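# Place red cube beside the rightmost blue cube

## Task

Set the red cube down on the table next to whichever blue cube lies farther toward the robot's right (the -y side), without disturbing that blue cube, and finish with neither gripper touching any cube.

## Robot and tools

Robot: two arms, left_arm (on the +y side) and right_arm (on the -y side), each with a two-finger parallel gripper. Fingers point along the gripper's +z axis and open and close along its y axis. end_effector_position is the spot between the finger pads, roughly 1 cm short of the fingertips. Base roots in the scene frame: left_arm (-0.037, +0.271, +0.025) m, right_arm (+0.017, -0.314, +0.014) m, both nearly unrotated.

Frames: the scene frame has its origin at table-top height halfway between the nominal bases, +x pointing out over the table, +z up, +y toward left_arm. Fixed cameras and the table use the scene frame. Each arm reports its hand pose, velocities, targets and wrist-camera pose in its own base frame. Every motion offset is expressed along the axes of that arm's current Hand target. Image left/right is not the same as arm names.

execute_actions(actions, cameras): actions is a list of actions; each action is a list of up to 15 rows, one row per 1/30 s control step; a short action repeats its final row to fill 15 steps. Each row is a single list of 14 numbers, all in [-1, 1], covering both arms even if one is idle: left dx, dy, dz, rx, ry, rz, opening, then the same seven for right. The six pose numbers are an offset (not a pose) from the Hand target that held when the action began; every row counts from that same start, and each new action or call starts from the updated Hand target, so resending an offset moves further. Scale: 1.0 = 0.6 m for dx/dy/dz and 180 degrees for rotation; rx, ry, rz form one rotation vector. The opening is absolute: +1 fully open (0.094 m), -1 closed, so a 0 there means half open, not "unchanged"; resend the current value to keep a gripper as it is. Sending zeros for all six pose numbers re-requests the current Hand target. Images come back only for an empty actions list or when cameras names them.

move(target, speed, blend, opening_speed, grip_force, blocking, cameras): target is one 14-number row (same layout and scale as above) or a list of up to 15 such rows; every row is an offset from the same starting Hand targets, not from the previous row. Grippers travel in straight lines, finishing together, over at least 0.5 s and at most 10 s total. speed: top path speed in m/s, 0.002 to 2.9, default 0.25 (rotation up to twice that in rad/s); one value or one per target. blend: corner rounding in metres for a list; 0 (default) halts at each point. opening_speed: how fast openings change per second on the -1..+1 scale, at least 0.2. grip_force: newtons per finger pad, 10 to 50, one value or one per arm; it persists, and lower force closes more slowly. blocking=false returns after about 0.5 s while motion continues. Moves do not avoid obstacles or the other arm. The result adds a "move:" line: done, off_target, moving, held or fault, plus limits such as paced (pose clipped) or held (steps withheld). Done means within 10 mm and 2 degrees and at rest.

wait(seconds 0 to 10): lets time pass holding the last commands; a running move continues. stop(): brakes a running move. zoom_image(camera, region=[x0, y0, x1, y1] in pixels, at most 504 by 504): enlarges part of that camera's newest image. Cameras: cam_head_left, cam_head_right, cam_high, cam_low, cam_left_wrist, cam_right_wrist, all 896x504. read_manual(section="licences") only returns licence text. finished_scene(scene) ends the scene irreversibly; after ending scene 1 make no further calls in that reply.

Results: Hand target is the last commanded pose (after clipping) and the base for the next offsets; the gripper often rests a few cm short of it from friction and weight, which is not evidence of contact, and the next command asks for it again. grip_measured is the measured opening on the command scale; it tracks the command, so it does not reveal when the fingers meet an object. Joint positions end with the opening in metres; Joint velocities may be omitted when all are within noise; Joint torques include gravity and are offset and noisy. Tool commands lists current commands. A MOTOR HOT line warns of heating; an over-temperature fault folds that arm away for the rest of the scene.

Control notes: each step the commanded orientation is clipped to within 40 degrees of the measured one; small moves may not start. An arm blocked by something keeps pushing until you command its target back past the gripper. Avoid paths passing near an arm's own base (can flip shoulder posture) and holding the arms outstretched or straining, which heats motors.

Avoid: dropping the cube or releasing it while it moves, fast impacts with the table or fixtures, hard pushes, any contact or squeeze between the two arms or grippers, the wrist-camera cable touching things (counts as hand contact), knocking the blue cube, and anything leaving the table. Open well above grip_measured to release, then lift clear so neither hand touches a cube.

Each tool is called after "Call:" by a JSON object that holds its "api" and its "payload".

## Session

Call:
{"api": "execute_actions", "payload": {"actions": []}}

Scene clock: 0.00 s.
left_arm: end_effector_position=(+0.3993, -0.0016, +0.1059) grip_measured=+1.000 end_effector_quat_wxyz=(+0.600, -0.002, +0.800, +0.019) | right_arm: end_effector_position=(+0.3909, -0.0252, +0.1069) grip_measured=+1.000 end_effector_quat_wxyz=(+0.575, +0.082, +0.809, -0.086)
Joint positions: left_arm=[-0.037 1.549 0.348 0.918 -0.068 0.009 0.094] | right_arm=[0.071 1.484 0.375 0.763 0.304 0.06 0.094]
Joint velocities: within noise
Joint torques (N m): no reading
Heat: left arm: 30 °C; right arm: 25 °C.
Hand target: left_arm +0.4005, -0.0016, +0.1091; +0.603, -0.002, +0.798, +0.019 | right_arm +0.3913, -0.0254, +0.1078; +0.575, +0.083, +0.810, -0.087
Tool commands: left_gripper/opening=+1.0 right_gripper/opening=+1.0
camera_calibration:
cam_left_wrist: T_world_to_cam=[[0.0954381, -0.989932, -0.104528, -0.0141956], [-0.549484, 0.0351684, -0.834764, 0.340258], [0.830036, 0.137105, -0.540595, -0.170428], [0, 0, 0, 1]] pos_world=[0.329783, -0.00265254, 0.190419]
cam_right_wrist: T_world_to_cam=[[-0.197203, -0.980156, 0.020121, 0.0563012], [-0.577544, 0.0995658, -0.810265, 0.346181], [0.792183, -0.171407, -0.585718, -0.147331], [0, 0, 0, 1]] pos_world=[0.327751, -0.00453747, 0.193071]

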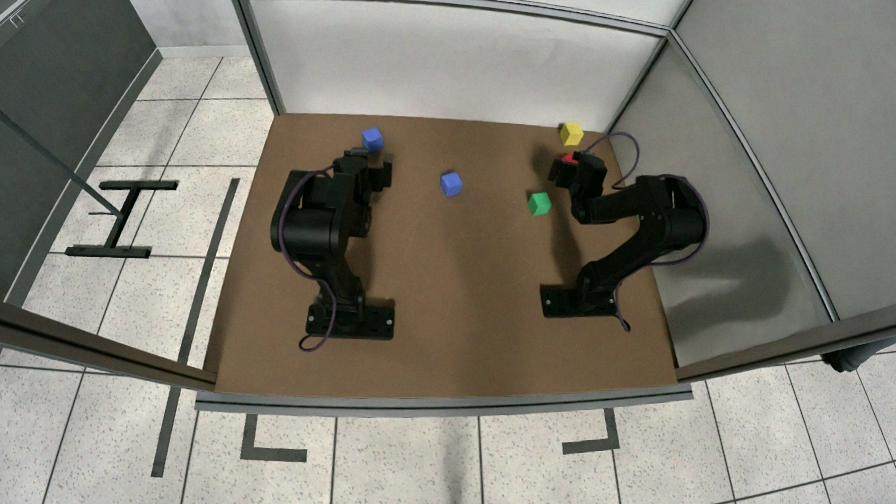

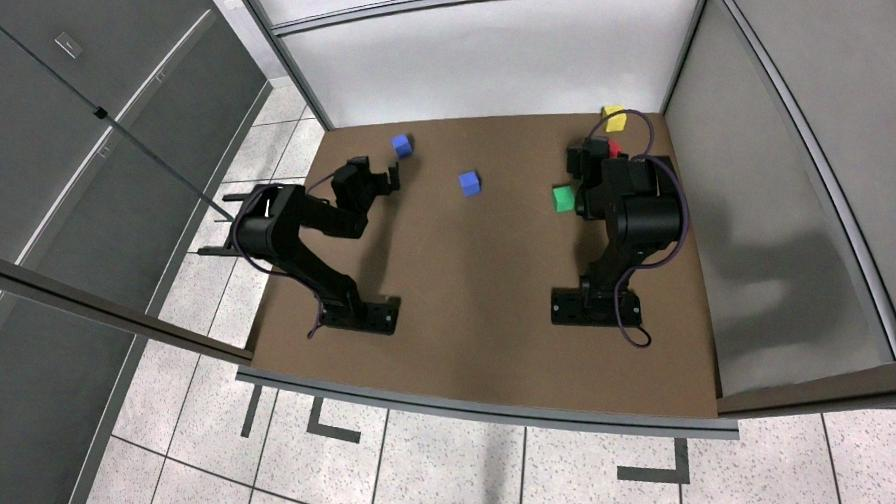

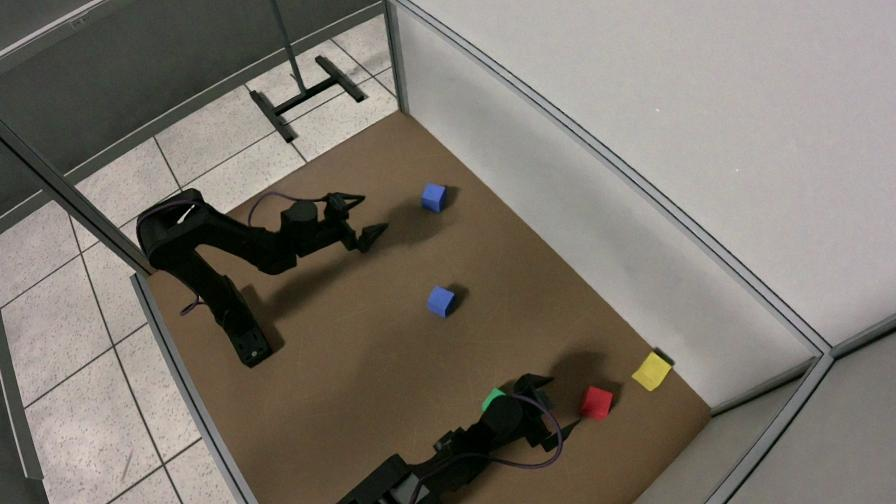

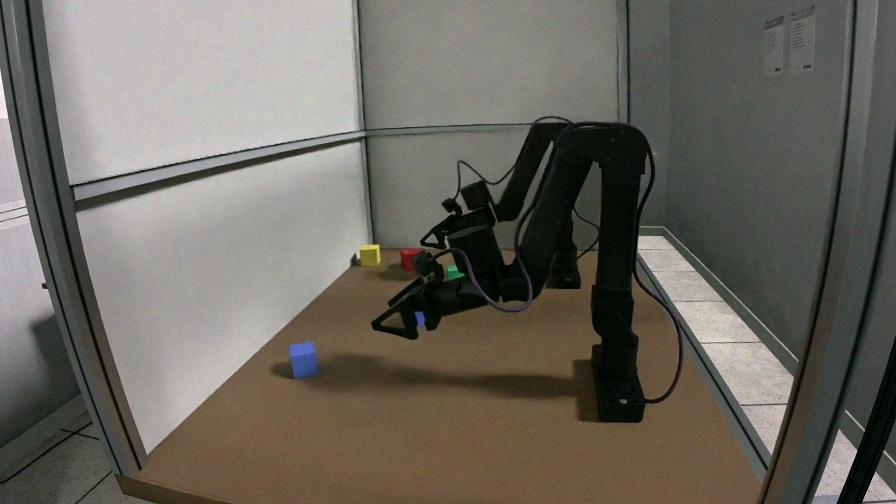

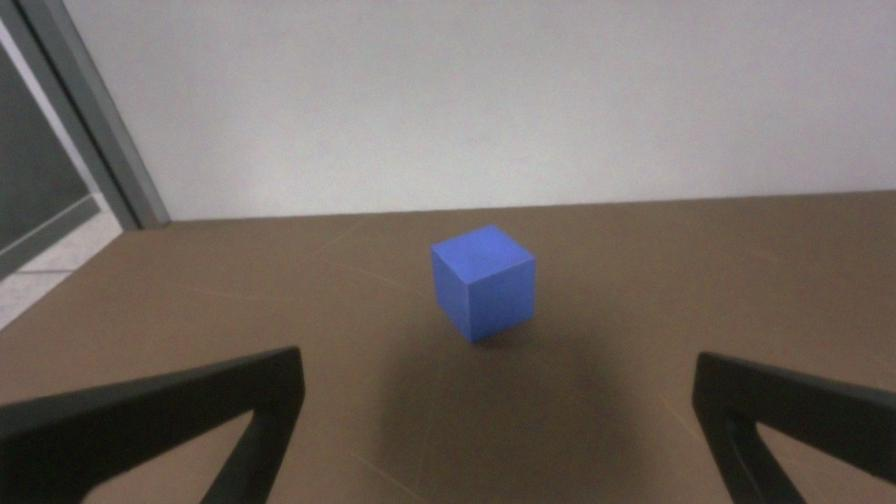

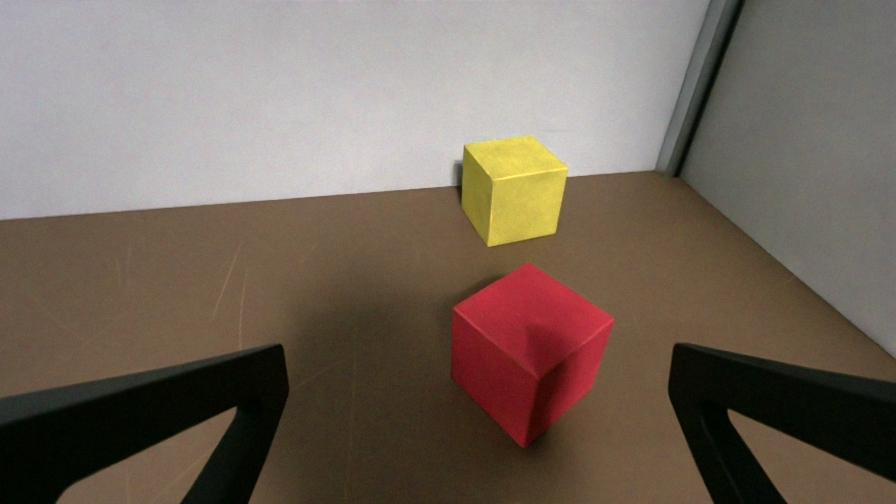

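Call:
{"api": "move", "payload": {"target": [0,0,0,0,0,0,1,-0.0865,-0.057,0.1453,-0.158,0.370,-0.196,1], "speed": 0.6, "cameras": ["cam_right_wrist","cam_high"]}}

Scene clock: 30.27 s.
left_arm: end_effector_position=(+0.3993, -0.0016, +0.1059) grip_measured=+1.000 end_effector_quat_wxyz=(+0.600, -0.002, +0.800, +0.019) | right_arm: end_effector_position=(+0.4786, -0.0833, +0.1337) grip_measured=+1.000 end_effector_quat_wxyz=(+0.059, -0.242, +0.968, -0.025)
Joint positions: left_arm=[-0.037 1.549 0.348 0.918 -0.068 0.009 0.094] | right_arm=[-0.176 2.42 2.542 -1.565 -0.003 -0.665 0.094]
Joint torques (N m): left_arm=[0.06 -5.76 5 1.89 -0.03 0.01] | right_arm=[0.28 -11.34 7.43 0.08 -0.02 -0.12]
Heat: left arm: 31 °C; right arm: 29 °C.
Hand target: left_arm +0.4005, -0.0016, +0.1091; +0.603, -0.002, +0.798, +0.019 | right_arm +0.4801, -0.0810, +0.1302; +0.000, -0.251, +0.968, +0.000
Off the commanded pose: left_arm 0.003 m, 0 deg | right_arm 0.005 m, 7 deg.
joint sent to its limit (right arm) — joint 4 (wrist pitch), lower limit. The joint targets are off in orientation, not in position.
move: off_target (right_arm)
camera_calibration:
cam_right_wrist: T_world_to_cam=[[0.459826, -0.887409, 0.0326351, -0.292331], [-0.874393, -0.446058, 0.190971, 0.387153], [-0.154912, -0.116349, -0.981053, 0.299677], [0, 0, 0, 1]] pos_world=[0.519368, -0.0518574, 0.229604]
Images, in order (width x height): cam_high 896x504, cam_right_wrist 896x504.

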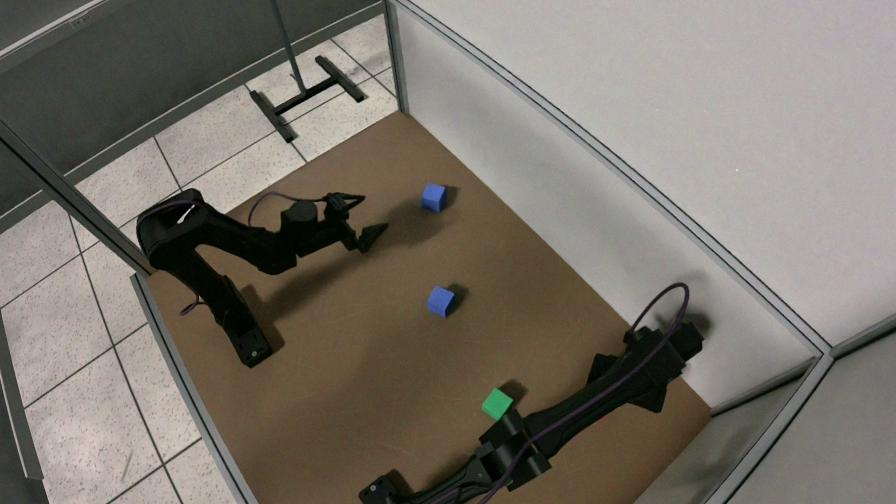

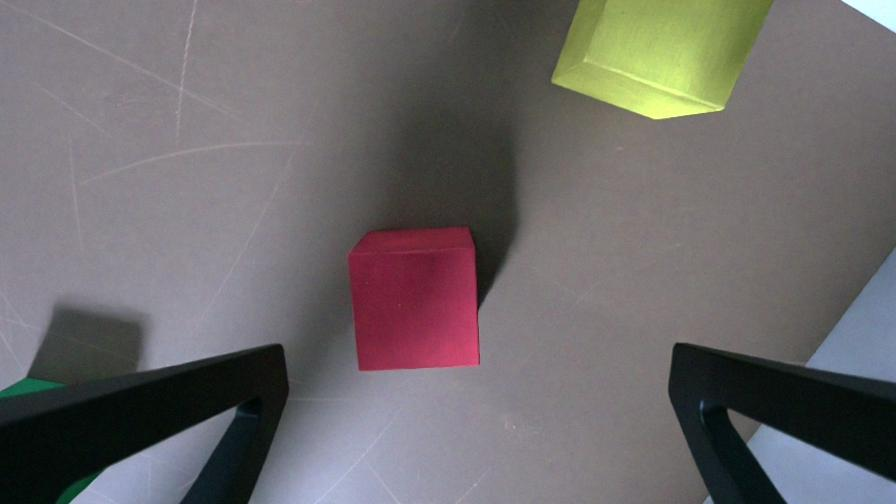

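Call:
{"api": "move", "payload": {"target": [[0,0,0,0,0,0,1,0.0203,0.0217,0.02,0,-0.0556,0,1],[0,0,0,0,0,0,1,0.0203,0.0217,0.2,0,-0.0556,0,1],[0,0,0,0,0,0,1,0.0203,0.0217,0.2,0,-0.0556,0,-0.02],[0,0,0,0,0,0,1,0.0203,0.0217,0.03,0,-0.0556,0,-0.02]], "speed": [0.2,0.2,0.2,0.2], "blend": [0.01,0,0,0], "opening_speed": 1.5, "cameras": ["cam_right_wrist","cam_high","cam_low"]}}

Scene clock: 45.50 s.
left_arm: end_effector_position=(+0.3993, -0.0016, +0.1059) grip_measured=+1.000 end_effector_quat_wxyz=(+0.600, -0.002, +0.800, +0.019) | right_arm: end_effector_position=(+0.4605, -0.0762, +0.0988) grip_measured=+0.054 end_effector_quat_wxyz=(+0.070, -0.245, +0.967, +0.023)
Joint positions: left_arm=[-0.037 1.549 0.348 0.918 -0.068 0.009 0.094] | right_arm=[-0.206 2.265 2.126 -1.324 -0.102 -0.697 0.05]
Joint torques (N m): left_arm=[0.06 -5.76 5.01 1.9 -0.03 0.02] | right_arm=[-0.23 -13.87 7.54 0.06 -0.15 -0.13]
Heat: left arm: 31 °C; right arm: 30 °C.
Hand target: left_arm +0.4005, -0.0016, +0.1091; +0.603, -0.002, +0.798, +0.019 | right_arm +0.4631, -0.0755, +0.1122; +0.084, -0.250, +0.964, +0.022
Off the commanded pose: left_arm 0.003 m, 0 deg | right_arm 0.014 m, 2 deg.
move: off_target (right_arm)
camera_calibration:
cam_right_wrist: T_world_to_cam=[[0.471888, -0.880075, -0.0528139, -0.273182], [-0.868084, -0.47426, 0.146658, 0.3804], [-0.154118, -0.0233594, -0.987776, 0.270777], [0, 0, 0, 1]] pos_world=[0.500862, -0.0536873, 0.19725]
Images, in order (width x height): cam_high 896x504, cam_low 896x504, cam_right_wrist 896x504.

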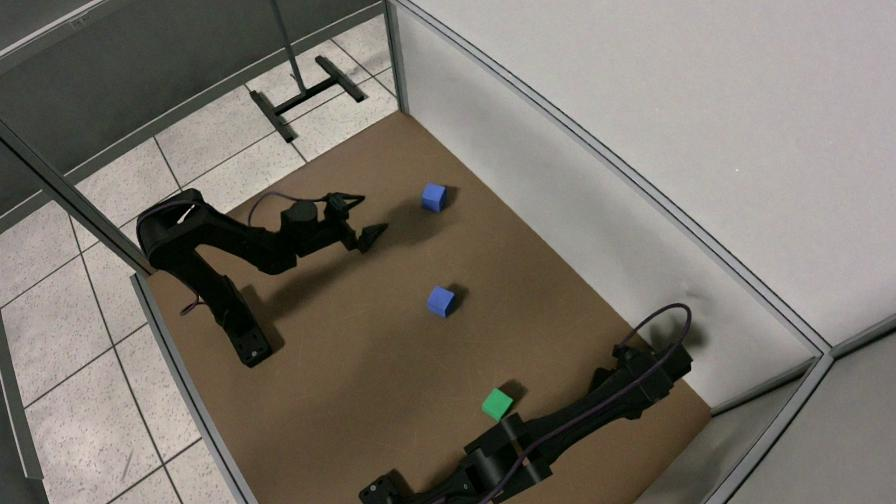

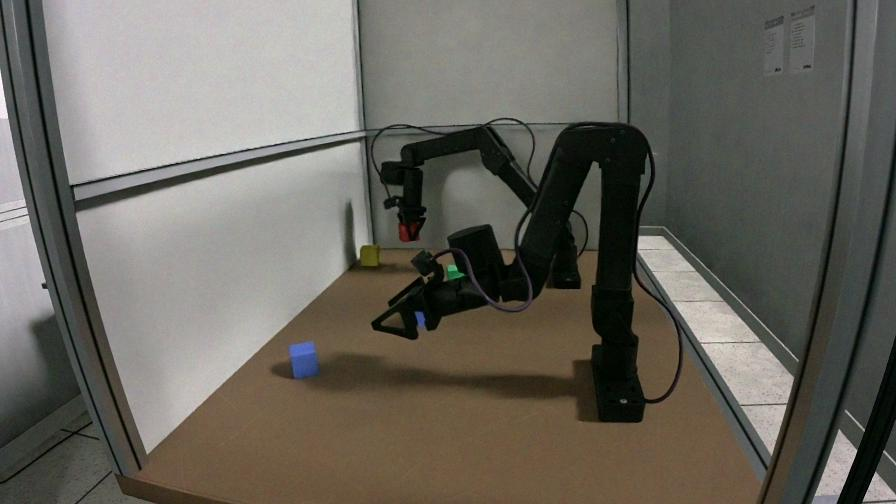

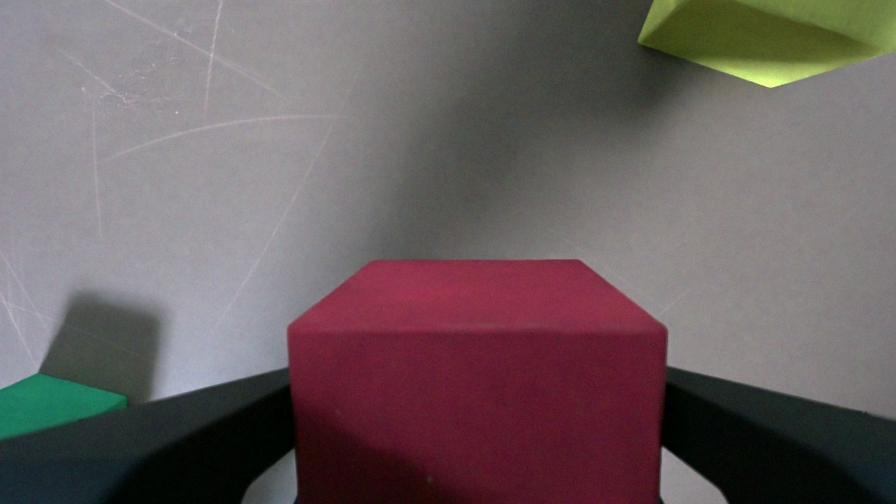

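Call:
{"api": "move", "payload": {"target": [0,0,0,0,0,0,1,-0.115,0.5277,0.0117,-0.0444,0,-0.2517,-0.02], "speed": 0.35, "cameras": ["cam_right_wrist","cam_high","cam_head_right"]}}

Scene clock: 57.13 s.
left_arm: end_effector_position=(+0.3993, -0.0016, +0.1059) grip_measured=+1.000 end_effector_quat_wxyz=(+0.600, -0.002, +0.800, +0.019) | right_arm: end_effector_position=(+0.3671, +0.2340, +0.1174) grip_measured=+0.054 end_effector_quat_wxyz=(+0.071, -0.603, +0.793, +0.051)
Joint positions: left_arm=[-0.037 1.549 0.348 0.918 -0.068 0.009 0.094] | right_arm=[0.515 2.092 1.919 -1.27 -0.12 -0.779 0.05]
Joint torques (N m): left_arm=[0.06 -5.76 5.01 1.89 -0.03 0.01] | right_arm=[-0.36 -9.51 7.86 0.1 -0.13 -0.12]
Heat: left arm: 32 °C; right arm: 31 °C.
Hand target: left_arm +0.4005, -0.0016, +0.1091; +0.603, -0.002, +0.798, +0.019 | right_arm +0.3699, +0.2349, +0.1173; +0.069, -0.607, +0.790, +0.053
Off the commanded pose: left_arm 0.003 m, 0 deg | right_arm 0.003 m, 1 deg.
move: done
camera_calibration:
cam_right_wrist: T_world_to_cam=[[0.961967, -0.270363, -0.039033, -0.279285], [-0.264167, -0.957105, 0.11902, 0.338275], [-0.0695374, -0.104182, -0.992124, 0.270412], [0, 0, 0, 1]] pos_world=[0.376828, 0.276429, 0.217119]
Images, in order (width x height): cam_head_right 896x504, cam_high 896x504, cam_right_wrist 896x504.

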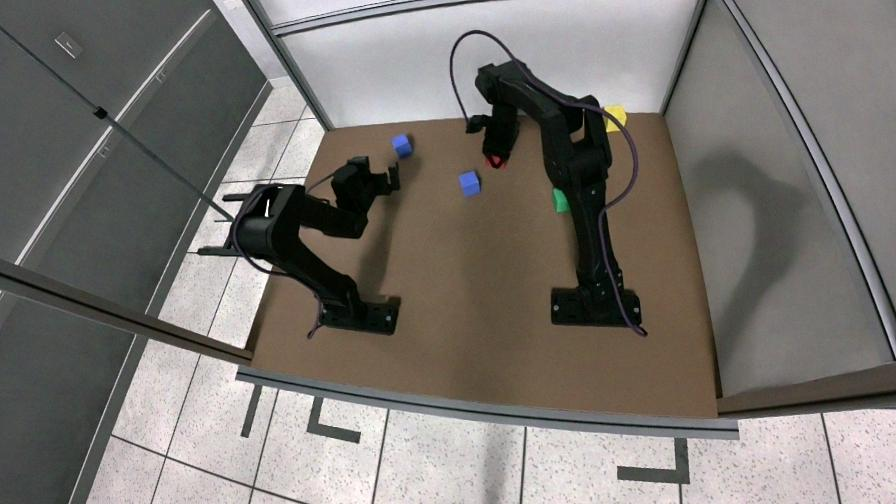

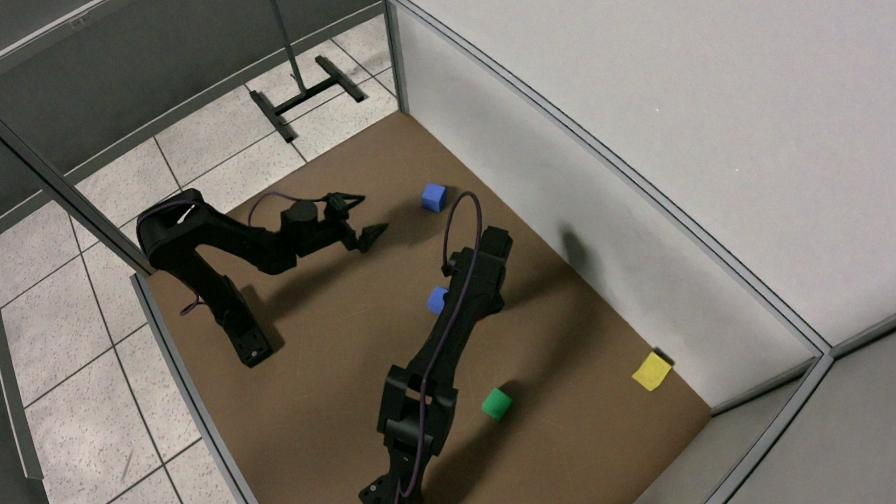

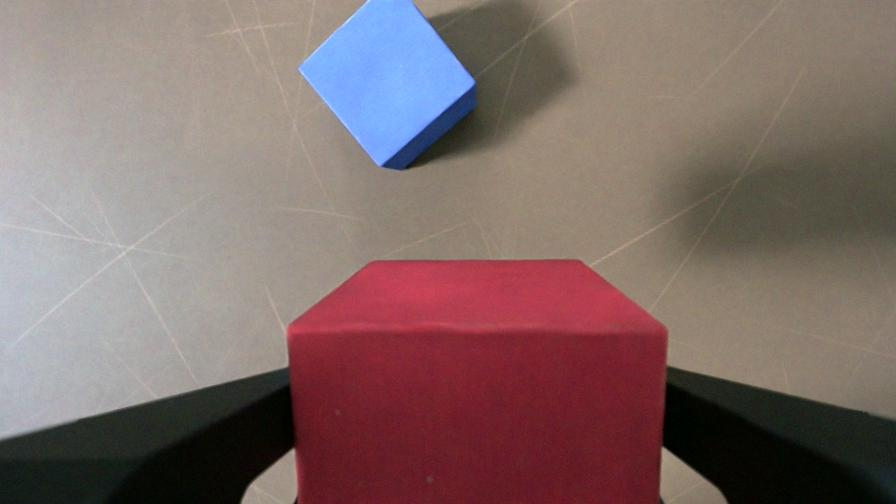

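Call:
{"api": "move", "payload": {"target": [[0,0,0,0,0,0,1,0.0092,0.0505,0.1728,0,0,0,-0.02],[0,0,0,0,0,0,1,0.0123,0.0505,0.1908,0,0,0,-0.02]], "speed": [0.2,0.04], "blend": [0.003,0], "cameras": ["cam_right_wrist","cam_low"]}}

Scene clock: 71.13 s.
left_arm: end_effector_position=(+0.3993, -0.0016, +0.1059) grip_measured=+1.000 end_effector_quat_wxyz=(+0.600, -0.002, +0.800, +0.019) | right_arm: end_effector_position=(+0.3468, +0.2562, +0.0144) grip_measured=+0.054 end_effector_quat_wxyz=(+0.079, -0.610, +0.787, +0.051)
Joint positions: left_arm=[-0.037 1.549 0.348 0.918 -0.068 0.009 0.094] | right_arm=[0.587 2.11 1.53 -0.84 -0.113 -0.725 0.05]
Joint torques (N m): left_arm=[0.06 -5.75 5.01 1.89 -0.04 0.01] | right_arm=[0.03 -9.42 4.59 0.39 -0.09 0.09]
Heat: left arm: 32 °C; right arm: 32 °C.
Hand target: left_arm +0.4005, -0.0016, +0.1091; +0.603, -0.002, +0.798, +0.019 | right_arm +0.3439, +0.2549, +0.0033; +0.069, -0.607, +0.790, +0.053
Off the commanded pose: left_arm 0.003 m, 0 deg | right_arm 0.012 m, 1 deg.
move: off_target (right_arm)
camera_calibration:
cam_right_wrist: T_world_to_cam=[[0.967002, -0.253218, -0.0280594, -0.264097], [-0.248948, -0.96257, 0.107164, 0.362725], [-0.0541449, -0.0966423, -0.993845, 0.161879], [0, 0, 0, 1]] pos_world=[0.354447, 0.297918, 0.114601]
Images, in order (width x height): cam_low 896x504, cam_right_wrist 896x504.

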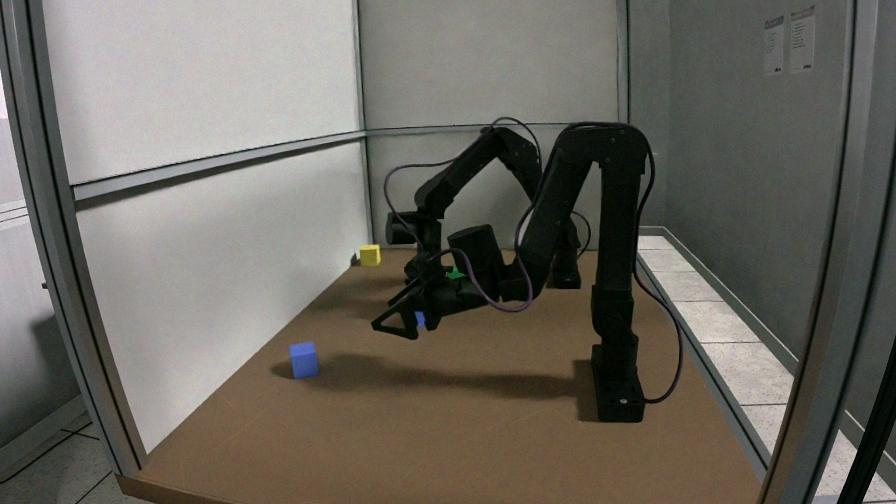

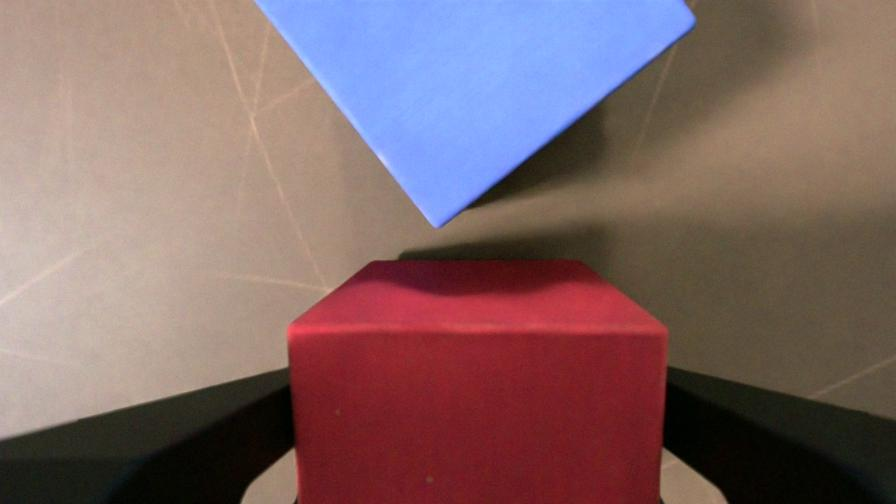

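Call:
{"api": "move", "payload": {"target": [[0,0,0,0,0,0,1,0.0023,0,0.0133,0,0,0,-0.02],[0,0,0,0,0,0,1,0.0023,0,0.0133,0,0,0,0.5],[0,0,0,0,0,0,1,0.03,0,-0.18,0,0,0,0.5]], "speed": [0.04,0.1,0.2], "opening_speed": 1.5, "cameras": ["cam_right_wrist","cam_high"]}}

Scene clock: 79.27 s.
left_arm: end_effector_position=(+0.3993, -0.0016, +0.1059) grip_measured=+1.000 end_effector_quat_wxyz=(+0.600, -0.002, +0.800, +0.019) | right_arm: end_effector_position=(+0.3335, +0.2182, +0.0970) grip_measured=+0.498 end_effector_quat_wxyz=(+0.061, -0.603, +0.794, +0.050)
Joint positions: left_arm=[-0.037 1.549 0.348 0.918 -0.068 0.009 0.094] | right_arm=[0.526 1.957 1.645 -1.15 -0.113 -0.768 0.07]
Joint torques (N m): left_arm=[0.08 -5.78 5.03 1.89 -0.03 0.02] | right_arm=[-0.42 -10.95 7.13 0.03 -0.17 -0.12]
Heat: left arm: 32 °C; right arm: 31 °C.
Hand target: left_arm +0.4005, -0.0016, +0.1091; +0.603, -0.002, +0.798, +0.019 | right_arm +0.3344, +0.2196, +0.1065; +0.069, -0.607, +0.790, +0.053
Off the commanded pose: left_arm 0.003 m, 0 deg | right_arm 0.010 m, 1 deg.
move: done; target 2's new opening was sent with right_arm's hand 0.015 m and 1 deg from that target
camera_calibration:
cam_right_wrist: T_world_to_cam=[[0.96101, -0.272103, -0.0491949, -0.250408], [-0.263302, -0.95483, 0.137737, 0.314079], [-0.0844512, -0.119413, -0.989246, 0.254254], [0, 0, 0, 1]] pos_world=[0.344815, 0.262116, 0.195941]
Images, in order (width x height): cam_high 896x504, cam_right_wrist 896x504.

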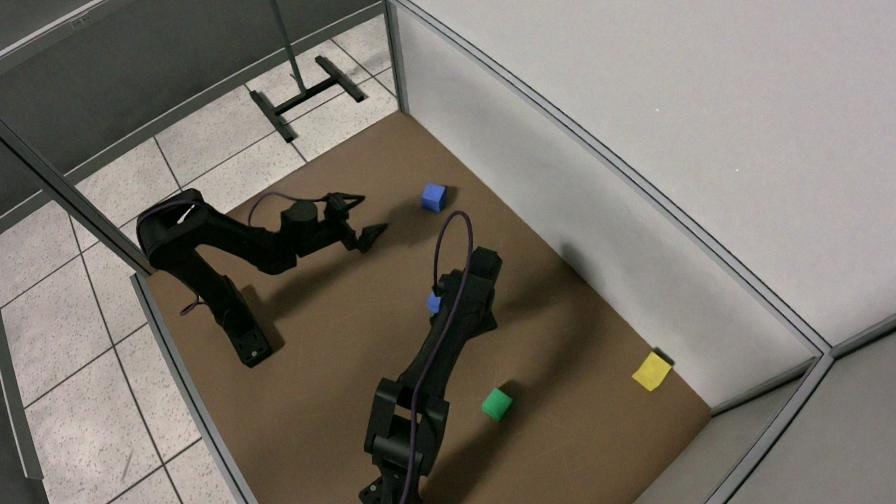

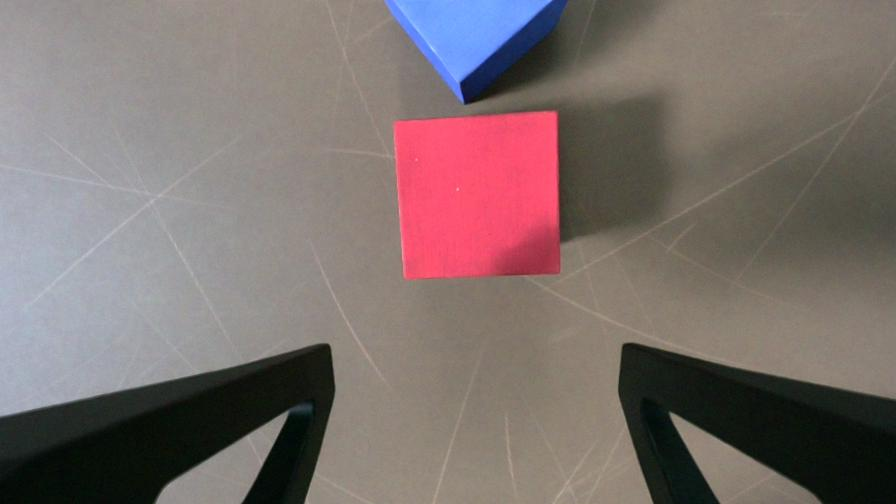

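The red cube is flat on the table beside the blue cube, and both hands are clear of the cubes.

Call:
{"api": "finished_scene", "payload": {"scene": 2}}

The scene is finished: the task was done.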